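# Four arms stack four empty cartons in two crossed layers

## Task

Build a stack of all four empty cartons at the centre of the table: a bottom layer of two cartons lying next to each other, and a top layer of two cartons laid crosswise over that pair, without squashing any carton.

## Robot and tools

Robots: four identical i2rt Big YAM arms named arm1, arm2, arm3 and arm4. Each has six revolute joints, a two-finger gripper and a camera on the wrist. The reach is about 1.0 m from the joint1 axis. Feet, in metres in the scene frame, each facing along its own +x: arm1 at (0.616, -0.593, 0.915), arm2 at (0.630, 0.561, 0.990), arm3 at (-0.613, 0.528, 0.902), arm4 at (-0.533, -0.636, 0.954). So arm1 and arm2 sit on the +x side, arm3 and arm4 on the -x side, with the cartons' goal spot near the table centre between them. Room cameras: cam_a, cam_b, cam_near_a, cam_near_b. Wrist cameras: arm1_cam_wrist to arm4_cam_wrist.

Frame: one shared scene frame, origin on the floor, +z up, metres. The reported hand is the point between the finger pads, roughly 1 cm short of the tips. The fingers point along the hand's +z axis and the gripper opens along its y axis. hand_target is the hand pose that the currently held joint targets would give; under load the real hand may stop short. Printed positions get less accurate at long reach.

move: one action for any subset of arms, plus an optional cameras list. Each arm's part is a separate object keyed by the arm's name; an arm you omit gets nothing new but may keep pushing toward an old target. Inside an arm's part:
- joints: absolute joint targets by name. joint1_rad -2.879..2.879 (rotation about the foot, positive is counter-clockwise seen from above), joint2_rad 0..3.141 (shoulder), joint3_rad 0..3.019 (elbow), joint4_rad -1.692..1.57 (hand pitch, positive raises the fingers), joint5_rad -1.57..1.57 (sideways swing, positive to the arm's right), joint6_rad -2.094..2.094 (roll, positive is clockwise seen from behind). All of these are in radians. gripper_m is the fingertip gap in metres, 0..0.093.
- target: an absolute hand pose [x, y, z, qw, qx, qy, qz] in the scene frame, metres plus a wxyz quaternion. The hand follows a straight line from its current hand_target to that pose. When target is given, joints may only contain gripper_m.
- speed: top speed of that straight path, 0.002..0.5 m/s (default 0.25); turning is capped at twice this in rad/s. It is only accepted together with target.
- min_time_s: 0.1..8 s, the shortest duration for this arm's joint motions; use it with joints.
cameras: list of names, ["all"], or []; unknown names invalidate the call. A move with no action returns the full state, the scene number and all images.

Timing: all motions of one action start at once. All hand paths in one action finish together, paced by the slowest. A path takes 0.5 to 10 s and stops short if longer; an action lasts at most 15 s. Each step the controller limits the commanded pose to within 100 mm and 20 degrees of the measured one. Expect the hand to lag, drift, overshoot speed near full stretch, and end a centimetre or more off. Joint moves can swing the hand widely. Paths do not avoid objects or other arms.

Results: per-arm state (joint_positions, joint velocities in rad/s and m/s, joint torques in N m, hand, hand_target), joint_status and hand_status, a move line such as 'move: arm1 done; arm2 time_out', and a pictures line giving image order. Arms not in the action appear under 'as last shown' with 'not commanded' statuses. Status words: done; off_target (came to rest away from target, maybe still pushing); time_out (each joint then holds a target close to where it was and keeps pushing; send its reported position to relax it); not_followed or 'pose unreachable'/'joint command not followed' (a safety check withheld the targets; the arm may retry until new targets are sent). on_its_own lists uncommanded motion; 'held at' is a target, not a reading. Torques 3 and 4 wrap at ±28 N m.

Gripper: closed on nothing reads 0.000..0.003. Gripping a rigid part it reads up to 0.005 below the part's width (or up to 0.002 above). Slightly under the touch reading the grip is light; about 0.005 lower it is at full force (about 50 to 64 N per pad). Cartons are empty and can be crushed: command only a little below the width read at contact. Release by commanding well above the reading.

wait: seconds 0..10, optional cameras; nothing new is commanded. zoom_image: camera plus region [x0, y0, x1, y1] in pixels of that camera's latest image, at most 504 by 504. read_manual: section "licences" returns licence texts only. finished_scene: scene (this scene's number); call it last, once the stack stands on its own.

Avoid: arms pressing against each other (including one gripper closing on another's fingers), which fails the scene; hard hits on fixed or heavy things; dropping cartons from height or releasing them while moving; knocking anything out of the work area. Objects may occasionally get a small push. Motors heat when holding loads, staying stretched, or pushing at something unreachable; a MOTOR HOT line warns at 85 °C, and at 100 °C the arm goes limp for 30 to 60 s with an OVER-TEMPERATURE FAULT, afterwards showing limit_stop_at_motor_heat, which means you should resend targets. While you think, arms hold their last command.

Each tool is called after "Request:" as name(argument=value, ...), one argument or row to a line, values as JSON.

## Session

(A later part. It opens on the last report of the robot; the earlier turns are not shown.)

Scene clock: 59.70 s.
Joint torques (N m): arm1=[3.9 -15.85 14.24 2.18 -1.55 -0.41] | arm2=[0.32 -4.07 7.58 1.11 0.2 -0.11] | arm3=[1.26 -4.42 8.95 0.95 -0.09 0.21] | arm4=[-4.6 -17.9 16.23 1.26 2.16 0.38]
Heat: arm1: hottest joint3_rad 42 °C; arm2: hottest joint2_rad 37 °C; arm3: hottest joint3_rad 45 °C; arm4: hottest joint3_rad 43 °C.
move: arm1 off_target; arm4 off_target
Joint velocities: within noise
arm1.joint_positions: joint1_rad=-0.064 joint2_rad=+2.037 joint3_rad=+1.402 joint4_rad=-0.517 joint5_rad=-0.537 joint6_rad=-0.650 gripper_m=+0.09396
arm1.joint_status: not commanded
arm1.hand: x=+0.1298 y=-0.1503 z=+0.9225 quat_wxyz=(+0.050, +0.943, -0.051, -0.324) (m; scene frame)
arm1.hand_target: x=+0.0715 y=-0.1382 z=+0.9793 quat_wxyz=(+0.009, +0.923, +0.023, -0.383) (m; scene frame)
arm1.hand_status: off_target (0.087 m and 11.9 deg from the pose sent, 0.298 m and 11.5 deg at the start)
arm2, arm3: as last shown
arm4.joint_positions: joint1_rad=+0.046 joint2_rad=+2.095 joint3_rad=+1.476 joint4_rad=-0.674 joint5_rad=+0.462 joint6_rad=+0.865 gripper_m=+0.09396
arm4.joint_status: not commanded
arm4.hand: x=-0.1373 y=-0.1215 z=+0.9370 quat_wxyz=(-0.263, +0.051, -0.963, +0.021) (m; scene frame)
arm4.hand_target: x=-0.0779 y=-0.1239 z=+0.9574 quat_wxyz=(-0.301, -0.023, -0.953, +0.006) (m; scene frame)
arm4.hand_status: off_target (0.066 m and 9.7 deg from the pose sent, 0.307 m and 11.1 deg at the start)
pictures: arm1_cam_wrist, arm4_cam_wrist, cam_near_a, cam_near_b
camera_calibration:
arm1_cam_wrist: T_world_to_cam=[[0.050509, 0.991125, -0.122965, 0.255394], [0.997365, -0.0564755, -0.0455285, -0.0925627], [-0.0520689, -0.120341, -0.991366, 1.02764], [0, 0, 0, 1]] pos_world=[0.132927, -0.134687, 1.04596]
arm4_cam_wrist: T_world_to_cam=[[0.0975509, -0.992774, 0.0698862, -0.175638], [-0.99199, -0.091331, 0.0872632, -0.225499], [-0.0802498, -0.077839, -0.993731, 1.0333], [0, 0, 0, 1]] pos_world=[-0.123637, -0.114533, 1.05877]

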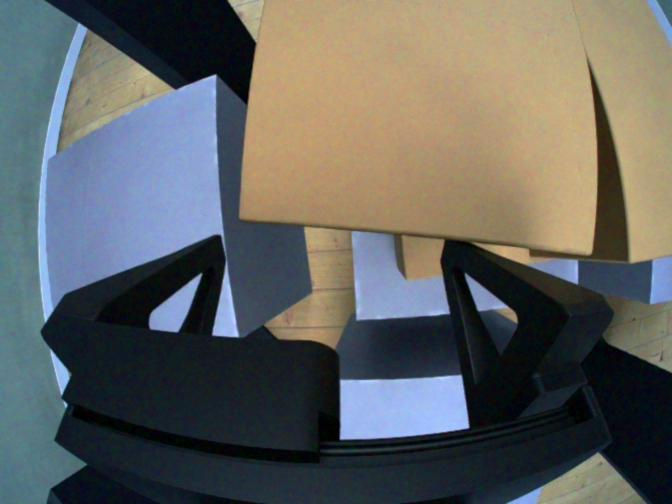

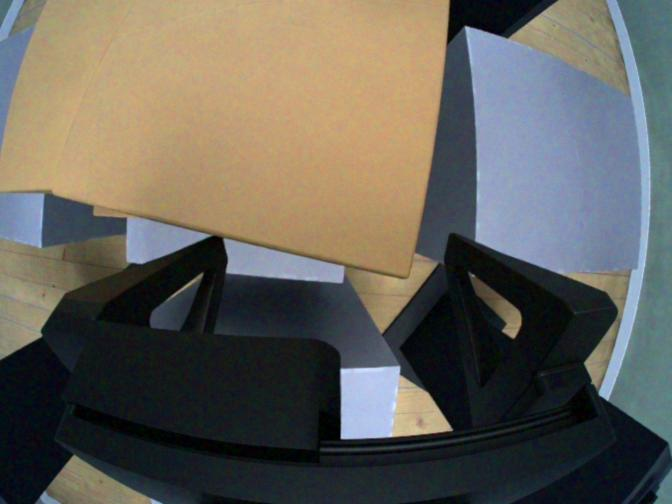

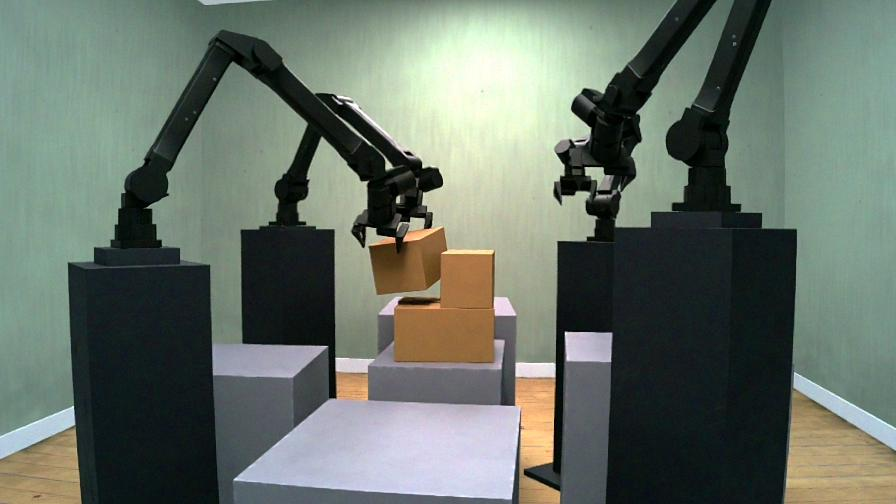

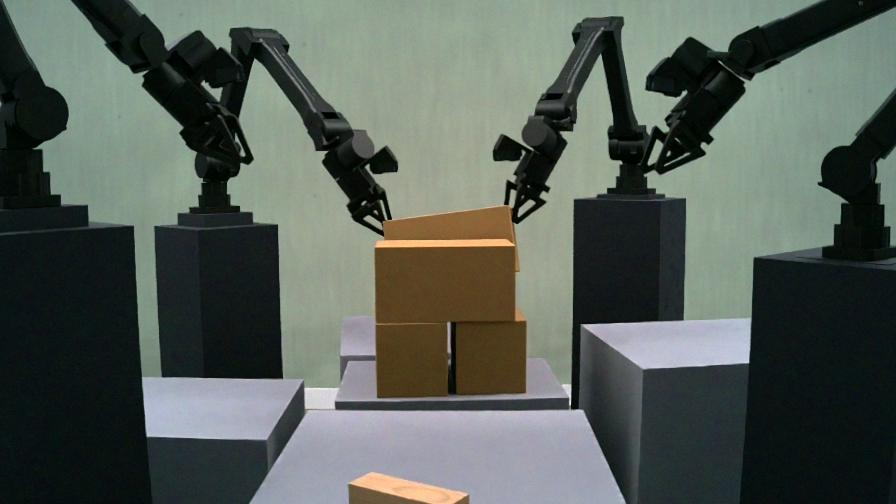

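Request:
move(
  arm1={"target":[0.064,-0.125,0.980,0.0096,0.9236,0.0231,-0.3826],"speed":0.06},
  arm4={"target":[-0.074,-0.175,0.940,0.3007,0,0.9537,0],"speed":0.06},
  cameras=["arm1_cam_wrist","arm4_cam_wrist","cam_near_a","cam_near_b"],
)

Request:
zoom_image(
  camera="cam_near_a",
  region=[340, 200, 520, 380],
)

Scene clock: 62.50 s.
Joint torques (N m): arm1=[5.07 -15.15 12.52 1.81 -1.54 -0.32] | arm2=[0.21 -4.07 7.62 1.16 0.17 -0.11] | arm3=[1.32 -4.31 8.94 0.95 -0.09 0.21] | arm4=[-6.18 -21.13 10.28 2.69 1.75 0.26]
Heat: arm1: hottest joint3_rad 43 °C; arm2: hottest joint2_rad 37 °C; arm3: hottest joint3_rad 45 °C; arm4: hottest joint3_rad 43 °C.
move: arm1 off_target; arm4 off_target
Joint velocities: within noise
arm1.joint_positions: joint1_rad=-0.084 joint2_rad=+2.037 joint3_rad=+1.463 joint4_rad=-0.528 joint5_rad=-0.542 joint6_rad=-0.664 gripper_m=+0.09396
arm1.joint_status: not commanded
arm1.hand: x=+0.1238 y=-0.1228 z=+0.9469 quat_wxyz=(+0.028, +0.938, -0.046, -0.343) (m; scene frame)
arm1.hand_target: x=+0.0690 y=-0.1304 z=+0.9821 quat_wxyz=(+0.009, +0.923, +0.022, -0.383) (m; scene frame)
arm1.hand_status: off_target (0.068 m and 9.5 deg from the pose sent, 0.091 m and 11.9 deg at the start)
arm2, arm3: as last shown
arm4.joint_positions: joint1_rad=+0.010 joint2_rad=+2.065 joint3_rad=+1.334 joint4_rad=-0.543 joint5_rad=+0.436 joint6_rad=+0.769 gripper_m=+0.09396
arm4.joint_status: not commanded
arm4.hand: x=-0.1393 y=-0.1595 z=+0.9103 quat_wxyz=(-0.258, +0.080, -0.963, +0.023) (m; scene frame)
arm4.hand_target: x=-0.0781 y=-0.1792 z=+0.9413 quat_wxyz=(-0.301, +0.000, -0.954, +0.001) (m; scene frame)
arm4.hand_status: off_target (0.073 m and 10.8 deg from the pose sent, 0.083 m and 7.7 deg at the start)
pictures: arm1_cam_wrist, arm4_cam_wrist, cam_near_a, cam_near_b
camera_calibration:
arm1_cam_wrist: T_world_to_cam=[[0.0544682, 0.99532, -0.0798184, 0.190535], [0.99459, -0.0611618, -0.0839668, -0.0476613], [-0.0884557, -0.074813, -0.993267, 1.06676], [0, 0, 0, 1]] pos_world=[0.131386, -0.112751, 1.07078]
arm4_cam_wrist: T_world_to_cam=[[0.152891, -0.984385, 0.0872429, -0.218146], [-0.984442, -0.143973, 0.100722, -0.248137], [-0.0865888, -0.101285, -0.991082, 0.996694], [0, 0, 0, 1]] pos_world=[-0.124622, -0.149514, 1.03183]

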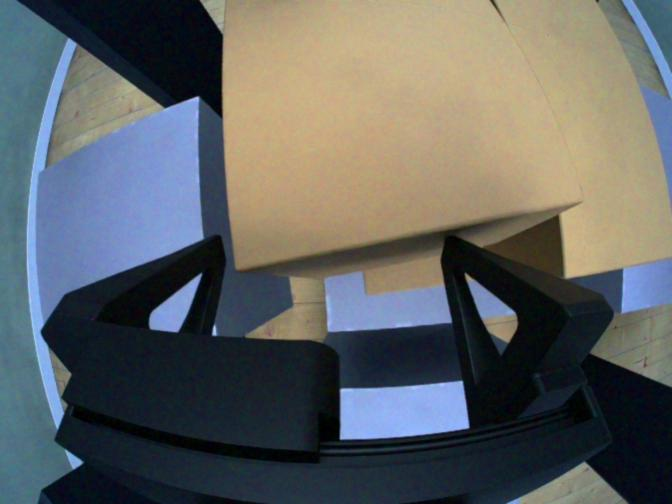

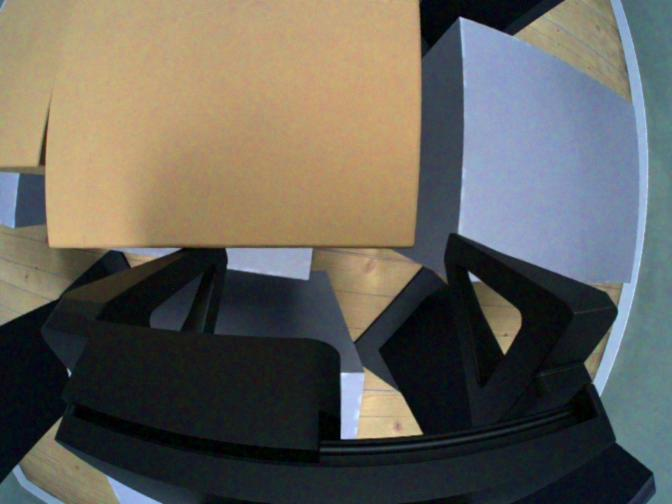

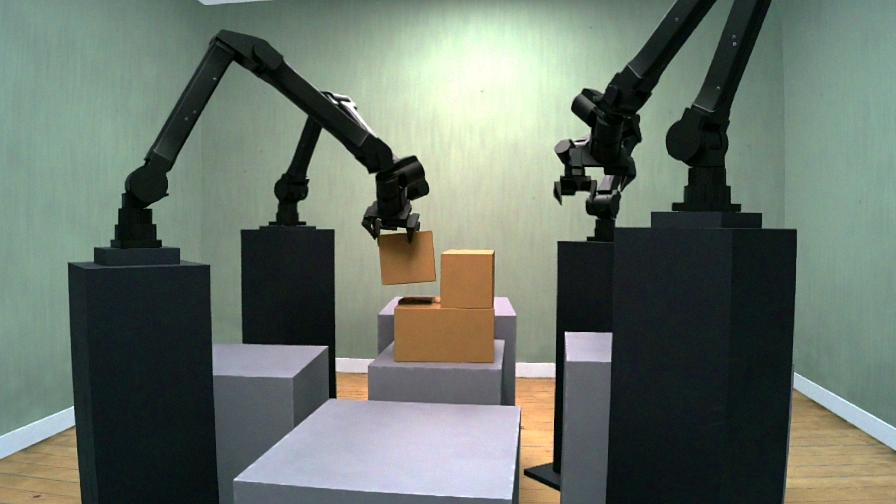

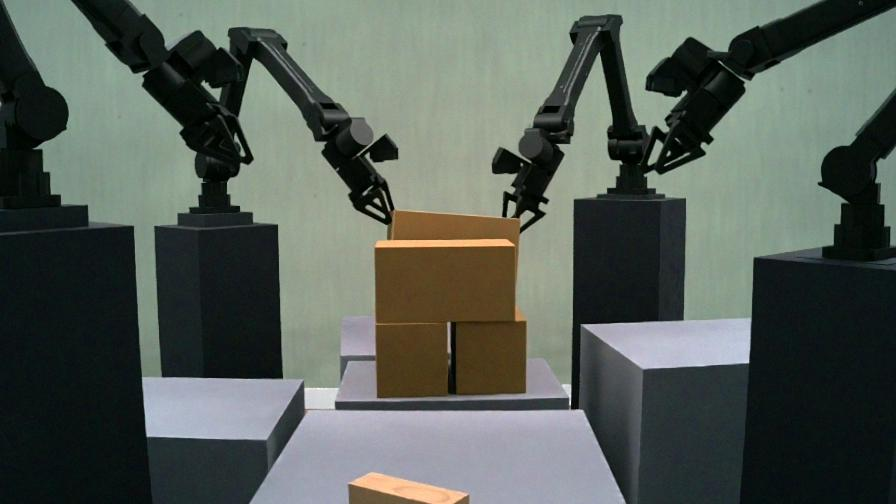

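Scaled by 2.800 from the camera's 896x504 image, which has a finer 1280x720 frame.

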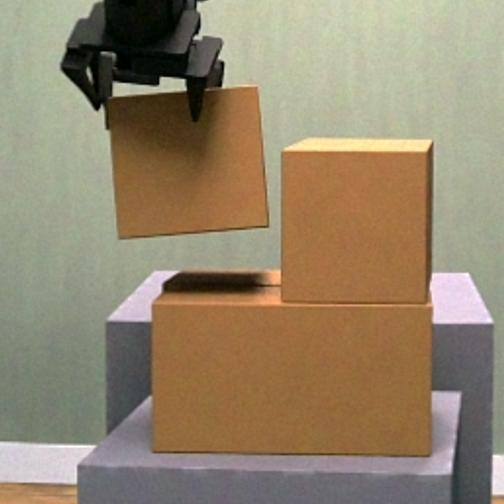

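Request:
move(
  arm1={"target":[0.064,-0.098,0.940,0.0096,0.9236,0.0231,-0.3826],"speed":0.06},
  arm4={"target":[-0.074,-0.125,0.912,0.3007,0,0.9537,0],"speed":0.06},
  cameras=["arm1_cam_wrist","arm4_cam_wrist","cam_near_a","cam_near_b"],
)

Request:
zoom_image(
  camera="cam_near_a",
  region=[340, 200, 520, 380],
)

Scene clock: 66.17 s.
Joint torques (N m): arm1=[4.66 -15.79 12.12 2.5 -1.72 -0.32] | arm2=[0.67 -4.48 7.5 1.2 0.19 -0.1] | arm3=[1.26 -4.31 8.92 0.96 -0.09 0.21] | arm4=[-2.9 -19.14 17.58 1.88 1.57 0.42]
Heat: arm1: hottest joint3_rad 43 °C; arm2: hottest joint2_rad 37 °C; arm3: hottest joint3_rad 45 °C; arm4: hottest joint3_rad 44 °C.
move: arm1 off_target; arm4 off_target
Joint velocities: within noise
arm1.joint_positions: joint1_rad=-0.109 joint2_rad=+2.133 joint3_rad=+1.523 joint4_rad=-0.523 joint5_rad=-0.552 joint6_rad=-0.695 gripper_m=+0.09396
arm1.joint_status: not commanded
arm1.hand: x=+0.1257 y=-0.1006 z=+0.9093 quat_wxyz=(+0.033, +0.940, -0.046, -0.337) (m; scene frame)
arm1.hand_target: x=+0.0692 y=-0.1040 z=+0.9427 quat_wxyz=(+0.009, +0.923, +0.023, -0.383) (m; scene frame)
arm1.hand_status: off_target (0.069 m and 10.1 deg from the pose sent, 0.065 m and 9.5 deg at the start)
arm2, arm3: as last shown
arm4.joint_positions: joint1_rad=+0.010 joint2_rad=+2.147 joint3_rad=+1.378 joint4_rad=-0.554 joint5_rad=+0.455 joint6_rad=+0.801 gripper_m=+0.09396
arm4.joint_status: not commanded
arm4.hand: x=-0.1352 y=-0.1588 z=+0.8772 quat_wxyz=(-0.251, +0.069, -0.965, +0.044) (m; scene frame)
arm4.hand_target: x=-0.0787 y=-0.1324 z=+0.9173 quat_wxyz=(-0.301, +0.001, -0.954, -0.001) (m; scene frame)
arm4.hand_status: off_target (0.078 m and 11.0 deg from the pose sent, 0.074 m and 10.8 deg at the start)
pictures: arm1_cam_wrist, arm4_cam_wrist, cam_near_a, cam_near_b
camera_calibration:
arm1_cam_wrist: T_world_to_cam=[[0.052071, 0.994622, -0.0895315, 0.174509], [0.995727, -0.058556, -0.0714004, -0.0627056], [-0.076259, -0.0854311, -0.993421, 1.02873], [0, 0, 0, 1]] pos_world=[0.131801, -0.0893568, 1.03311]
arm4_cam_wrist: T_world_to_cam=[[0.121196, -0.985283, 0.120533, -0.248829], [-0.987518, -0.107373, 0.115239, -0.248048], [-0.100601, -0.132995, -0.985998, 0.952895], [0, 0, 0, 1]] pos_world=[-0.118932, -0.14507, 0.99813]

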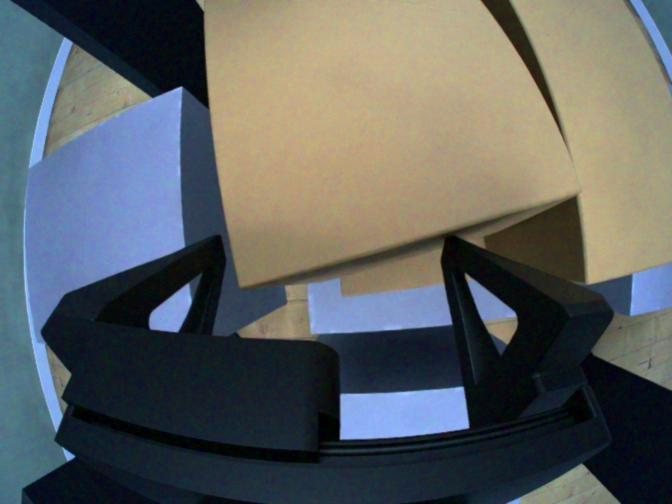

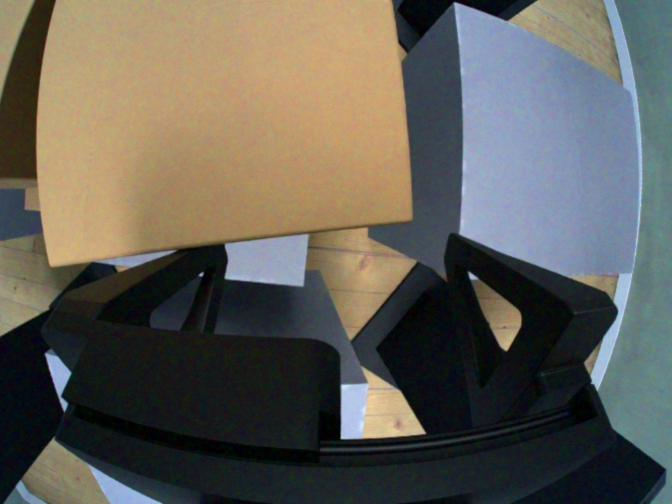

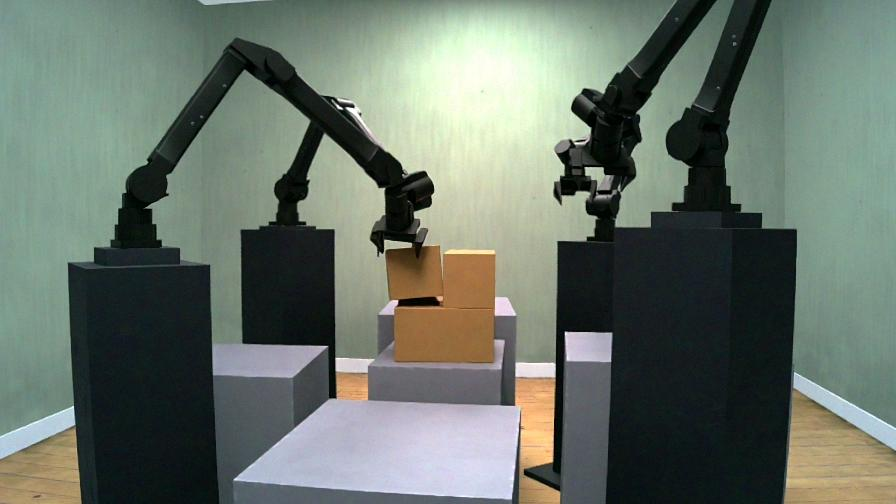

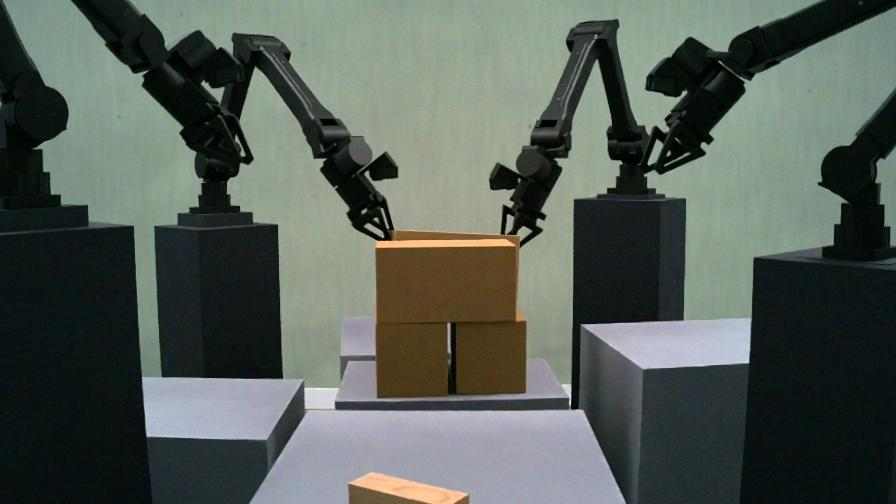

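Scaled by 2.800 from the camera's 896x504 image, which has a finer 1280x720 frame.

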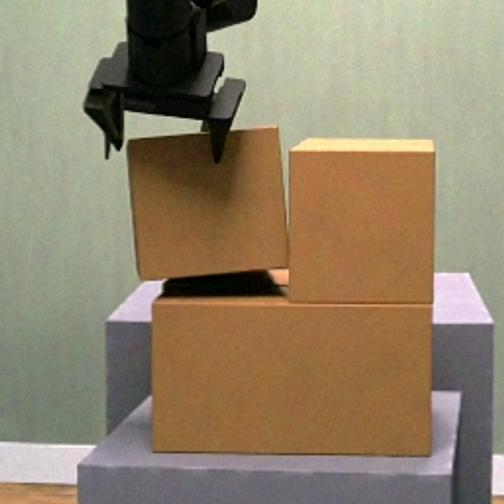

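Request:
move(
  arm1={"target":[0.064,-0.150,0.938,0,0.9239,0,-0.3827],"speed":0.06},
  arm4={"target":[-0.074,-0.090,0.912,0.3006,0.0238,0.9534,-0.0075],"speed":0.06},
  cameras=["arm1_cam_wrist","cam_near_a","cam_near_b"],
)

Request:
zoom_image(
  camera="cam_near_a",
  region=[340, 200, 520, 380],
)

Scene clock: 68.47 s.
Joint torques (N m): arm1=[6.48 -19.78 7.91 3.23 -1.16 -0.22] | arm2=[0.03 -3.84 7.47 1.03 0.16 -0.11] | arm3=[1.38 -4.37 8.94 0.95 -0.09 0.21] | arm4=[-4.84 -19.08 15.42 1.1 2.08 0.36]
Heat: arm1: hottest joint3_rad 43 °C; arm2: hottest joint2_rad 37 °C; arm3: hottest joint3_rad 46 °C; arm4: hottest joint3_rad 44 °C.
move: arm1 off_target; arm4 off_target
Joint velocities: within noise
arm1.joint_positions: joint1_rad=-0.068 joint2_rad=+2.109 joint3_rad=+1.400 joint4_rad=-0.398 joint5_rad=-0.510 joint6_rad=-0.596 gripper_m=+0.09396
arm1.joint_status: not commanded
arm1.hand: x=+0.1257 y=-0.1349 z=+0.8851 quat_wxyz=(+0.032, +0.940, -0.075, -0.330) (m; scene frame)
arm1.hand_target: x=+0.0687 y=-0.1543 z=+0.9391 quat_wxyz=(+0.002, +0.924, +0.000, -0.383) (m; scene frame)
arm1.hand_status: off_target (0.083 m and 11.3 deg from the pose sent, 0.084 m and 8.6 deg at the start)
arm2, arm3: as last shown
arm4.joint_positions: joint1_rad=+0.072 joint2_rad=+2.213 joint3_rad=+1.568 joint4_rad=-0.649 joint5_rad=+0.473 joint6_rad=+0.894 gripper_m=+0.09396
arm4.joint_status: not commanded
arm4.hand: x=-0.1364 y=-0.0891 z=+0.8983 quat_wxyz=(-0.268, +0.048, -0.962, +0.017) (m; scene frame)
arm4.hand_target: x=-0.0776 y=-0.0954 z=+0.9140 quat_wxyz=(-0.301, -0.023, -0.953, +0.007) (m; scene frame)
arm4.hand_status: off_target (0.064 m and 9.2 deg from the pose sent, 0.099 m and 12.8 deg at the start)
pictures: arm1_cam_wrist, cam_near_a, cam_near_b
camera_calibration:
arm1_cam_wrist: T_world_to_cam=[[0.106747, 0.988577, -0.106397, 0.213664], [0.992067, -0.113043, -0.0549999, -0.087837], [-0.0663991, -0.0996821, -0.992801, 0.998021], [0, 0, 0, 1]] pos_world=[0.1306, -0.121668, 1.00874]

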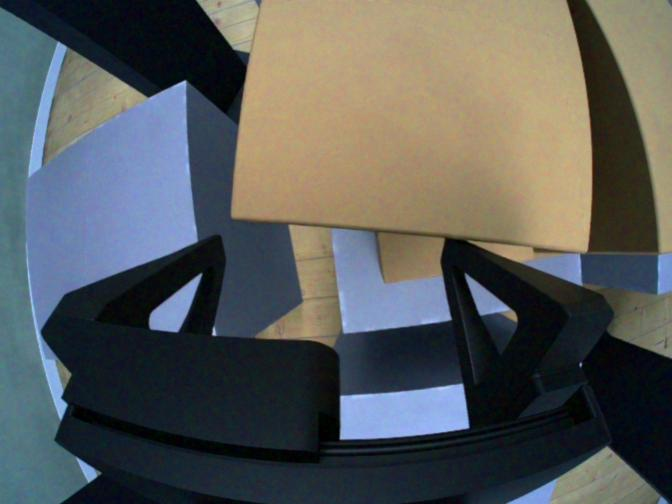

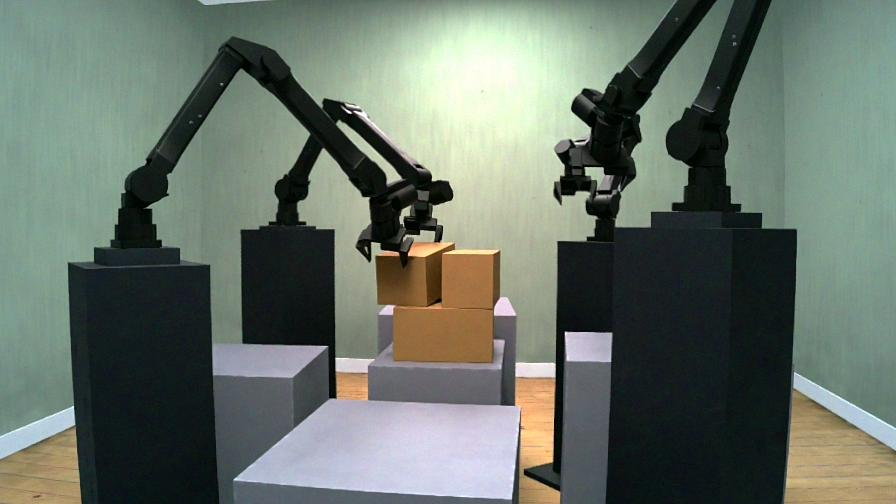

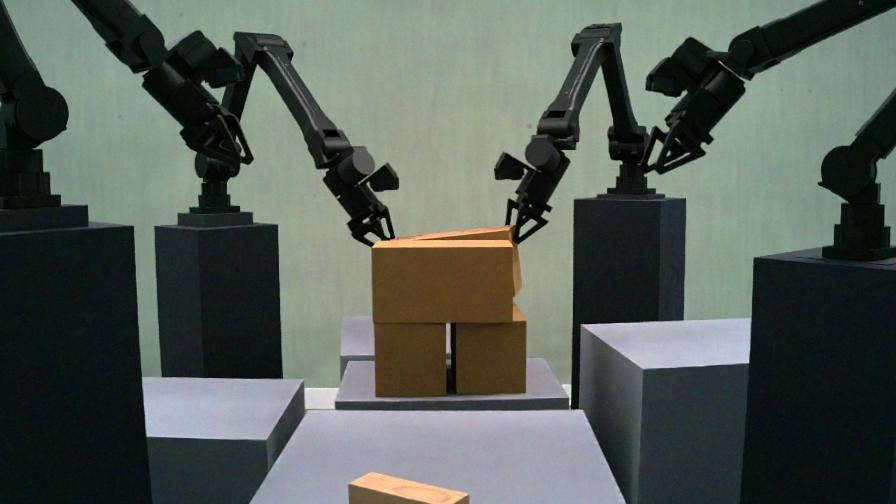

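Scaled by 2.800 from the camera's 896x504 image, which has a finer 1280x720 frame.

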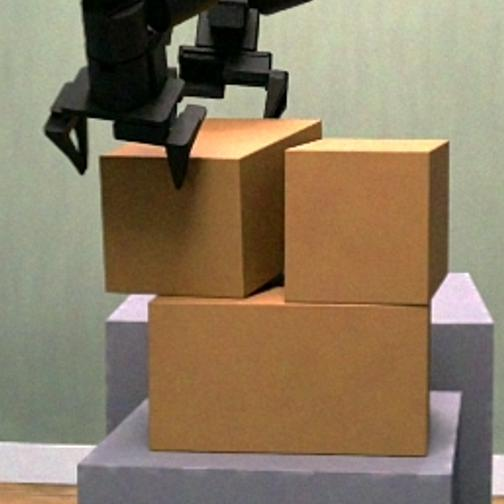

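Request:
move(
  arm1={"target":[0.064,-0.102,0.958,0,0.9239,0,-0.3827],"speed":0.06},
  arm4={"target":[-0.074,-0.155,0.918,0.3006,0.0238,0.9534,-0.0075],"speed":0.06},
  cameras=["arm1_cam_wrist","cam_near_a","cam_near_b"],
)

Request:
zoom_image(
  camera="cam_near_a",
  region=[340, 200, 520, 380],
)

Scene clock: 72.87 s.
Joint torques (N m): arm1=[4.6 -16.97 12.88 1.77 -1.49 -0.34] | arm2=[0.03 -4.6 7.6 1.25 0.16 -0.11] | arm3=[1.32 -4.31 8.96 0.95 -0.09 0.21] | arm4=[-6.71 -21.19 9.47 2.24 1.74 0.25]
Heat: arm1: hottest joint3_rad 44 °C; arm2: hottest joint2_rad 36 °C; arm3: hottest joint3_rad 46 °C; arm4: hottest joint3_rad 45 °C.
move: arm1 off_target; arm4 off_target
Joint velocities: within noise
arm1.joint_positions: joint1_rad=-0.096 joint2_rad=+2.107 joint3_rad=+1.478 joint4_rad=-0.481 joint5_rad=-0.525 joint6_rad=-0.630 gripper_m=+0.09396
arm1.joint_status: not commanded
arm1.hand: x=+0.1265 y=-0.1093 z=+0.9102 quat_wxyz=(+0.029, +0.939, -0.071, -0.334) (m; scene frame)
arm1.hand_target: x=+0.0696 y=-0.1087 z=+0.9608 quat_wxyz=(+0.000, +0.924, -0.001, -0.383) (m; scene frame)
arm1.hand_status: off_target (0.079 m and 10.5 deg from the pose sent, 0.101 m and 11.3 deg at the start; pose on its path clipped on 3 of 59 steps)
arm2, arm3: as last shown
arm4.joint_positions: joint1_rad=+0.043 joint2_rad=+2.137 joint3_rad=+1.419 joint4_rad=-0.561 joint5_rad=+0.466 joint6_rad=+0.853 gripper_m=+0.09396
arm4.joint_status: not commanded
arm4.hand: x=-0.1395 y=-0.1301 z=+0.8975 quat_wxyz=(-0.268, +0.053, -0.962, +0.019) (m; scene frame)
arm4.hand_target: x=-0.0784 y=-0.1586 z=+0.9185 quat_wxyz=(-0.301, -0.023, -0.953, +0.009) (m; scene frame)
arm4.hand_status: off_target (0.073 m and 9.7 deg from the pose sent, 0.093 m and 9.2 deg at the start)
pictures: arm1_cam_wrist, cam_near_a, cam_near_b
camera_calibration:
arm1_cam_wrist: T_world_to_cam=[[0.101553, 0.989987, -0.0980431, 0.184101], [0.992045, -0.108146, -0.0644328, -0.0752271], [-0.0743906, -0.0907198, -0.993094, 1.02782], [0, 0, 0, 1]] pos_world=[0.132392, -0.0971503, 1.03392]

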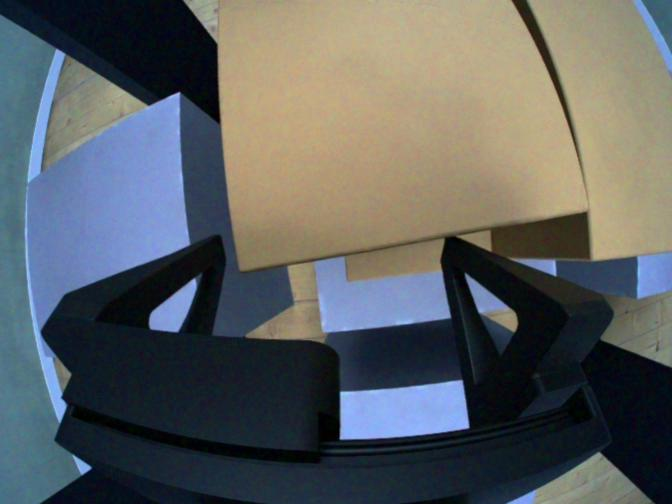

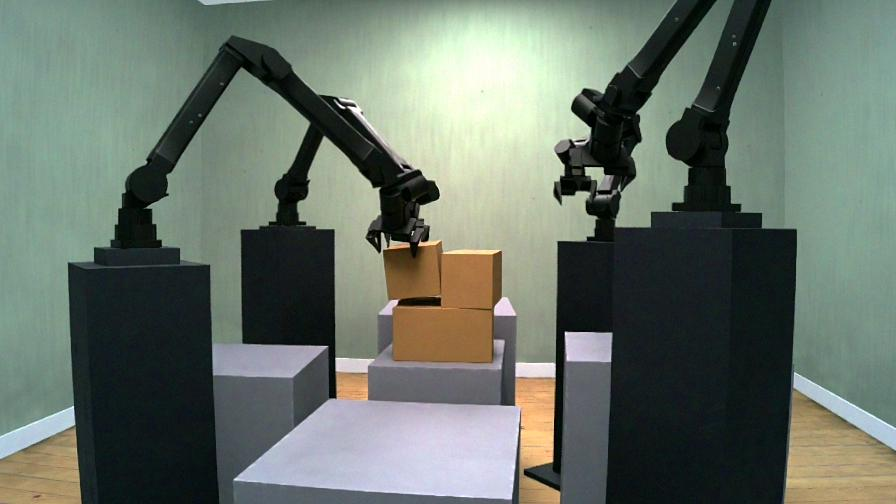

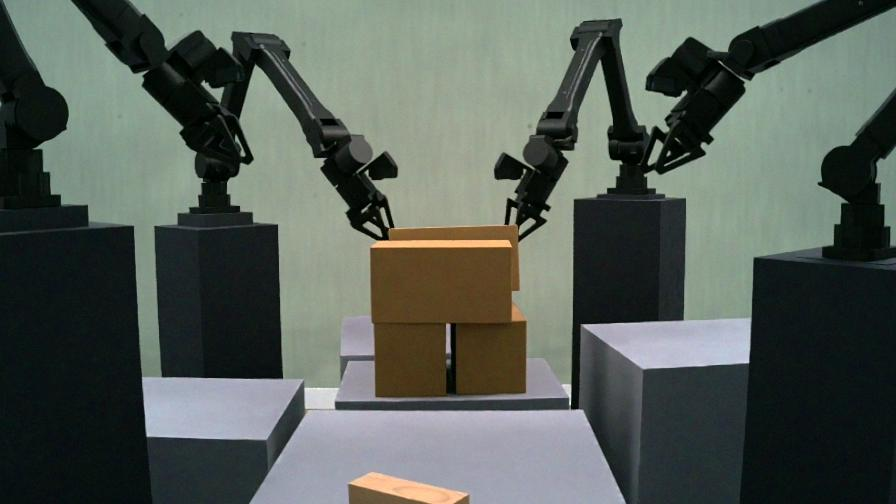

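Scaled by 2.800 from the camera's 896x504 image, which has a finer 1280x720 frame.

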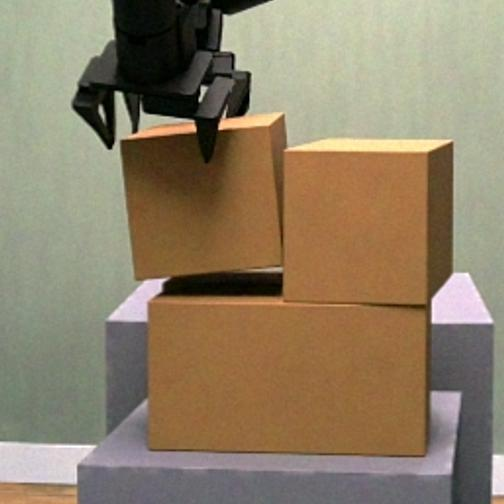

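Request:
move(
  arm1={"target":[0.064,-0.106,0.928,0,0.9239,0,-0.3827],"speed":0.05},
  arm4={"target":[-0.074,-0.155,0.885,0.3006,0.0238,0.9534,-0.0075],"speed":0.05},
  cameras=["cam_near_a","cam_near_b"],
)

Request:
zoom_image(
  camera="cam_near_a",
  region=[340, 200, 520, 380],
)

Scene clock: 74.93 s.
Joint torques (N m): arm1=[5.25 -15.62 11.15 2.8 -1.58 -0.3] | arm2=[-0.5 -4.01 7.64 1.02 0.19 -0.11] | arm3=[1.26 -4.37 8.94 0.96 -0.09 0.21] | arm4=[-6.3 -19.72 10.03 2.65 1.77 0.27]
Heat: arm1: hottest joint3_rad 45 °C; arm2: hottest joint2_rad 36 °C; arm3: hottest joint3_rad 46 °C; arm4: hottest joint3_rad 45 °C.
move: arm1 off_target; arm4 off_target
Joint velocities: within noise
arm1.joint_positions: joint1_rad=-0.099 joint2_rad=+2.126 joint3_rad=+1.478 joint4_rad=-0.446 joint5_rad=-0.521 joint6_rad=-0.632 gripper_m=+0.09396
arm1.joint_status: not commanded
arm1.hand: x=+0.1258 y=-0.1036 z=+0.9007 quat_wxyz=(+0.021, +0.938, -0.070, -0.338) (m; scene frame)
arm1.hand_target: x=+0.0688 y=-0.1116 z=+0.9307 quat_wxyz=(+0.000, +0.924, +0.000, -0.383) (m; scene frame)
arm1.hand_status: off_target (0.068 m and 9.9 deg from the pose sent, 0.065 m and 10.5 deg at the start)
arm2, arm3: as last shown
arm4.joint_positions: joint1_rad=+0.035 joint2_rad=+2.172 joint3_rad=+1.402 joint4_rad=-0.510 joint5_rad=+0.464 joint6_rad=+0.849 gripper_m=+0.09396
arm4.joint_status: not commanded
arm4.hand: x=-0.1379 y=-0.1364 z=+0.8731 quat_wxyz=(-0.267, +0.052, -0.962, +0.020) (m; scene frame)
arm4.hand_target: x=-0.0781 y=-0.1590 z=+0.8866 quat_wxyz=(-0.301, -0.023, -0.953, +0.009) (m; scene frame)
arm4.hand_status: off_target (0.068 m and 9.6 deg from the pose sent, 0.071 m and 9.7 deg at the start)
pictures: cam_near_a, cam_near_b

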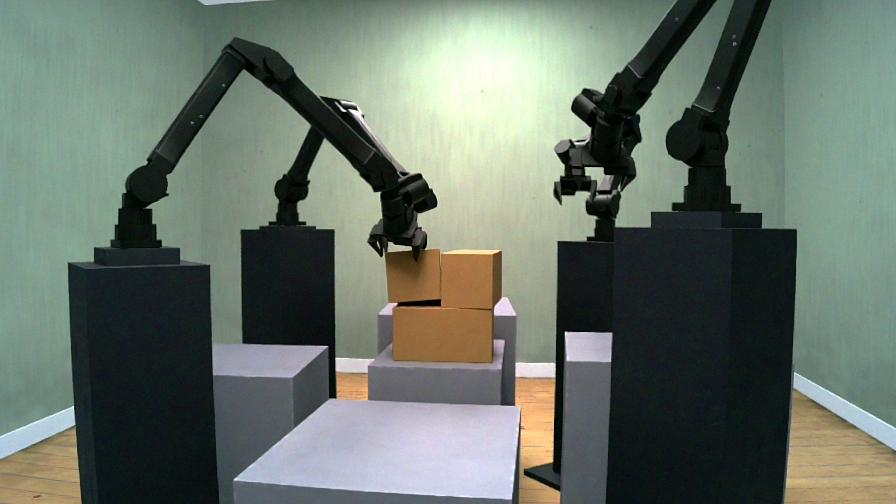

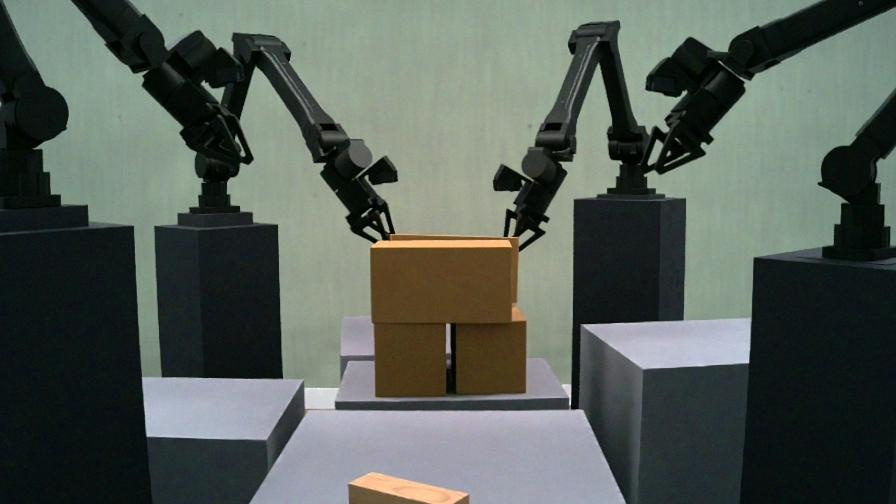

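Scaled by 2.800 from the camera's 896x504 image, which has a finer 1280x720 frame.

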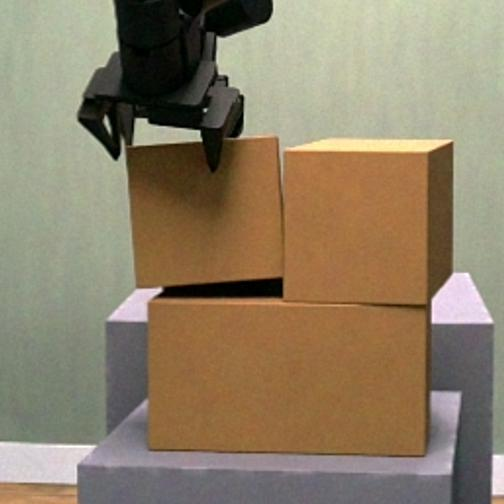

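Request:
move(
  arm1={"target":[0.064,-0.102,0.902,0,0.9239,0,-0.3827],"speed":0.05},
  arm4={"target":[-0.074,-0.145,0.858,0.3006,0.0238,0.9534,-0.0075],"speed":0.05},
  cameras=["cam_near_a","cam_near_b"],
)

Request:
zoom_image(
  camera="cam_near_a",
  region=[340, 200, 520, 380],
)

Scene clock: 76.93 s.
Joint torques (N m): arm1=[5.71 -14.97 11.08 2.81 -1.67 -0.32] | arm2=[0.21 -4.42 7.51 1.11 0.21 -0.07] | arm3=[1.38 -4.37 8.92 0.96 -0.09 0.21] | arm4=[-5.48 -16.79 12.46 2.13 1.67 0.3]
Heat: arm1: hottest joint3_rad 46 °C; arm2: hottest joint2_rad 36 °C; arm3: hottest joint3_rad 46 °C; arm4: hottest joint3_rad 45 °C.
move: arm1 off_target; arm4 off_target
Joint velocities: within noise
arm1.joint_positions: joint1_rad=-0.109 joint2_rad=+2.159 joint3_rad=+1.478 joint4_rad=-0.404 joint5_rad=-0.520 joint6_rad=-0.634 gripper_m=+0.09396
arm1.joint_status: not commanded
arm1.hand: x=+0.1285 y=-0.0962 z=+0.8831 quat_wxyz=(+0.016, +0.937, -0.072, -0.341) (m; scene frame)
arm1.hand_target: x=+0.0692 y=-0.1077 z=+0.9048 quat_wxyz=(+0.000, +0.924, -0.001, -0.383) (m; scene frame)
arm1.hand_status: off_target (0.068 m and 9.8 deg from the pose sent, 0.062 m and 9.9 deg at the start)
arm2.joint_positions: joint1_rad=-0.010 joint2_rad=+1.132 joint3_rad=+0.374 joint4_rad=-0.183 joint5_rad=+0.497 joint6_rad=+0.585 gripper_m=+0.09395
arm2.joint_status: not commanded
arm2.hand: x=+0.3291 y=+0.3953 z=+1.0490 quat_wxyz=(-0.003, -0.923, +0.000, +0.384) (m; scene frame)
arm2.hand_target: x=+0.3300 y=+0.3999 z=+1.0499 quat_wxyz=(+0.000, -0.924, +0.000, +0.383) (m; scene frame)
arm2.hand_status: not commanded
arm3.joint_positions: joint1_rad=+0.307 joint2_rad=+0.859 joint3_rad=+0.495 joint4_rad=-0.517 joint5_rad=-0.400 joint6_rad=-0.449 gripper_m=+0.09396
arm3.joint_status: not commanded
arm3.hand: x=-0.3012 y=+0.3961 z=+1.0473 quat_wxyz=(-0.382, -0.002, -0.924, +0.002) (m; scene frame)
arm3.hand_target: x=-0.3000 y=+0.3999 z=+1.0501 quat_wxyz=(-0.383, +0.000, -0.924, +0.000) (m; scene frame)
arm3.hand_status: not commanded
arm4.joint_positions: joint1_rad=+0.035 joint2_rad=+2.195 joint3_rad=+1.399 joint4_rad=-0.464 joint5_rad=+0.468 joint6_rad=+0.853 gripper_m=+0.09396
arm4.joint_status: not commanded
arm4.hand: x=-0.1354 y=-0.1335 z=+0.8619 quat_wxyz=(-0.275, +0.047, -0.960, +0.013) (m; scene frame)
arm4.hand_target: x=-0.0782 y=-0.1498 z=+0.8604 quat_wxyz=(-0.301, -0.023, -0.953, +0.008) (m; scene frame)
arm4.hand_status: off_target (0.063 m and 8.7 deg from the pose sent, 0.066 m and 9.6 deg at the start)
pictures: cam_near_a, cam_near_b

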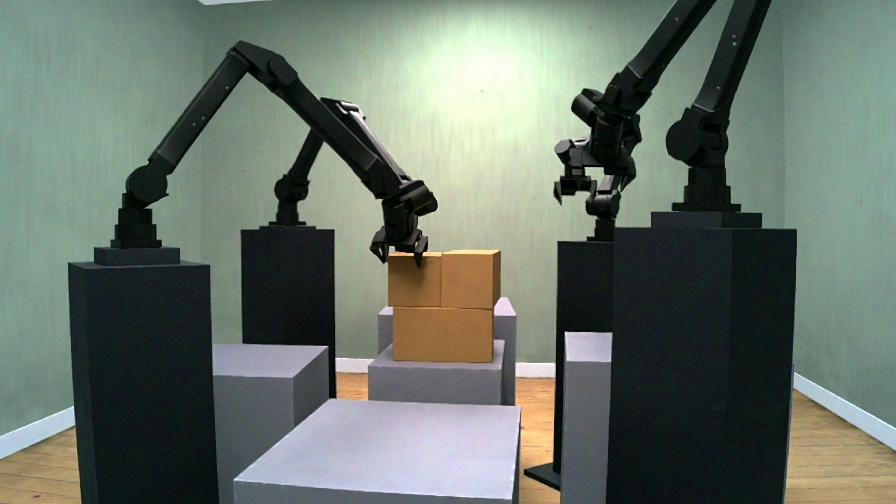

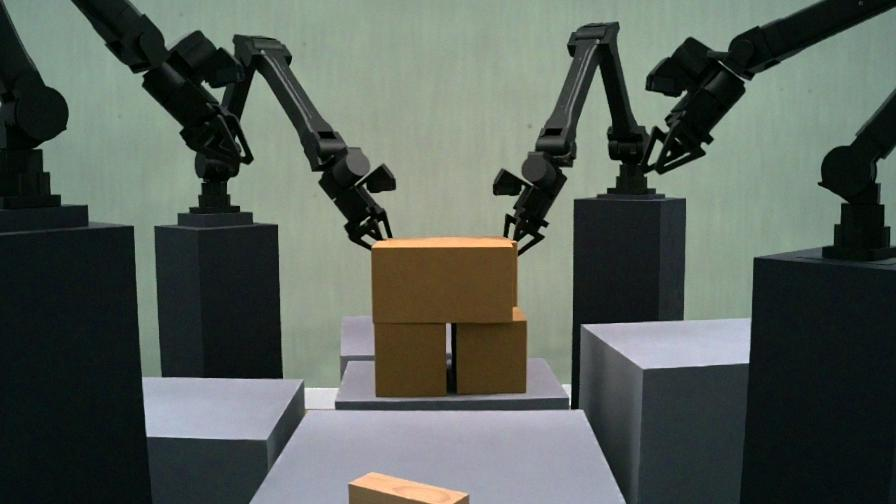

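Scaled by 2.800 from the camera's 896x504 image, which has a finer 1280x720 frame.

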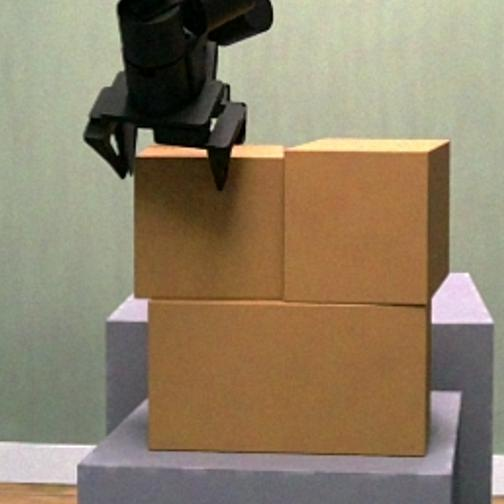

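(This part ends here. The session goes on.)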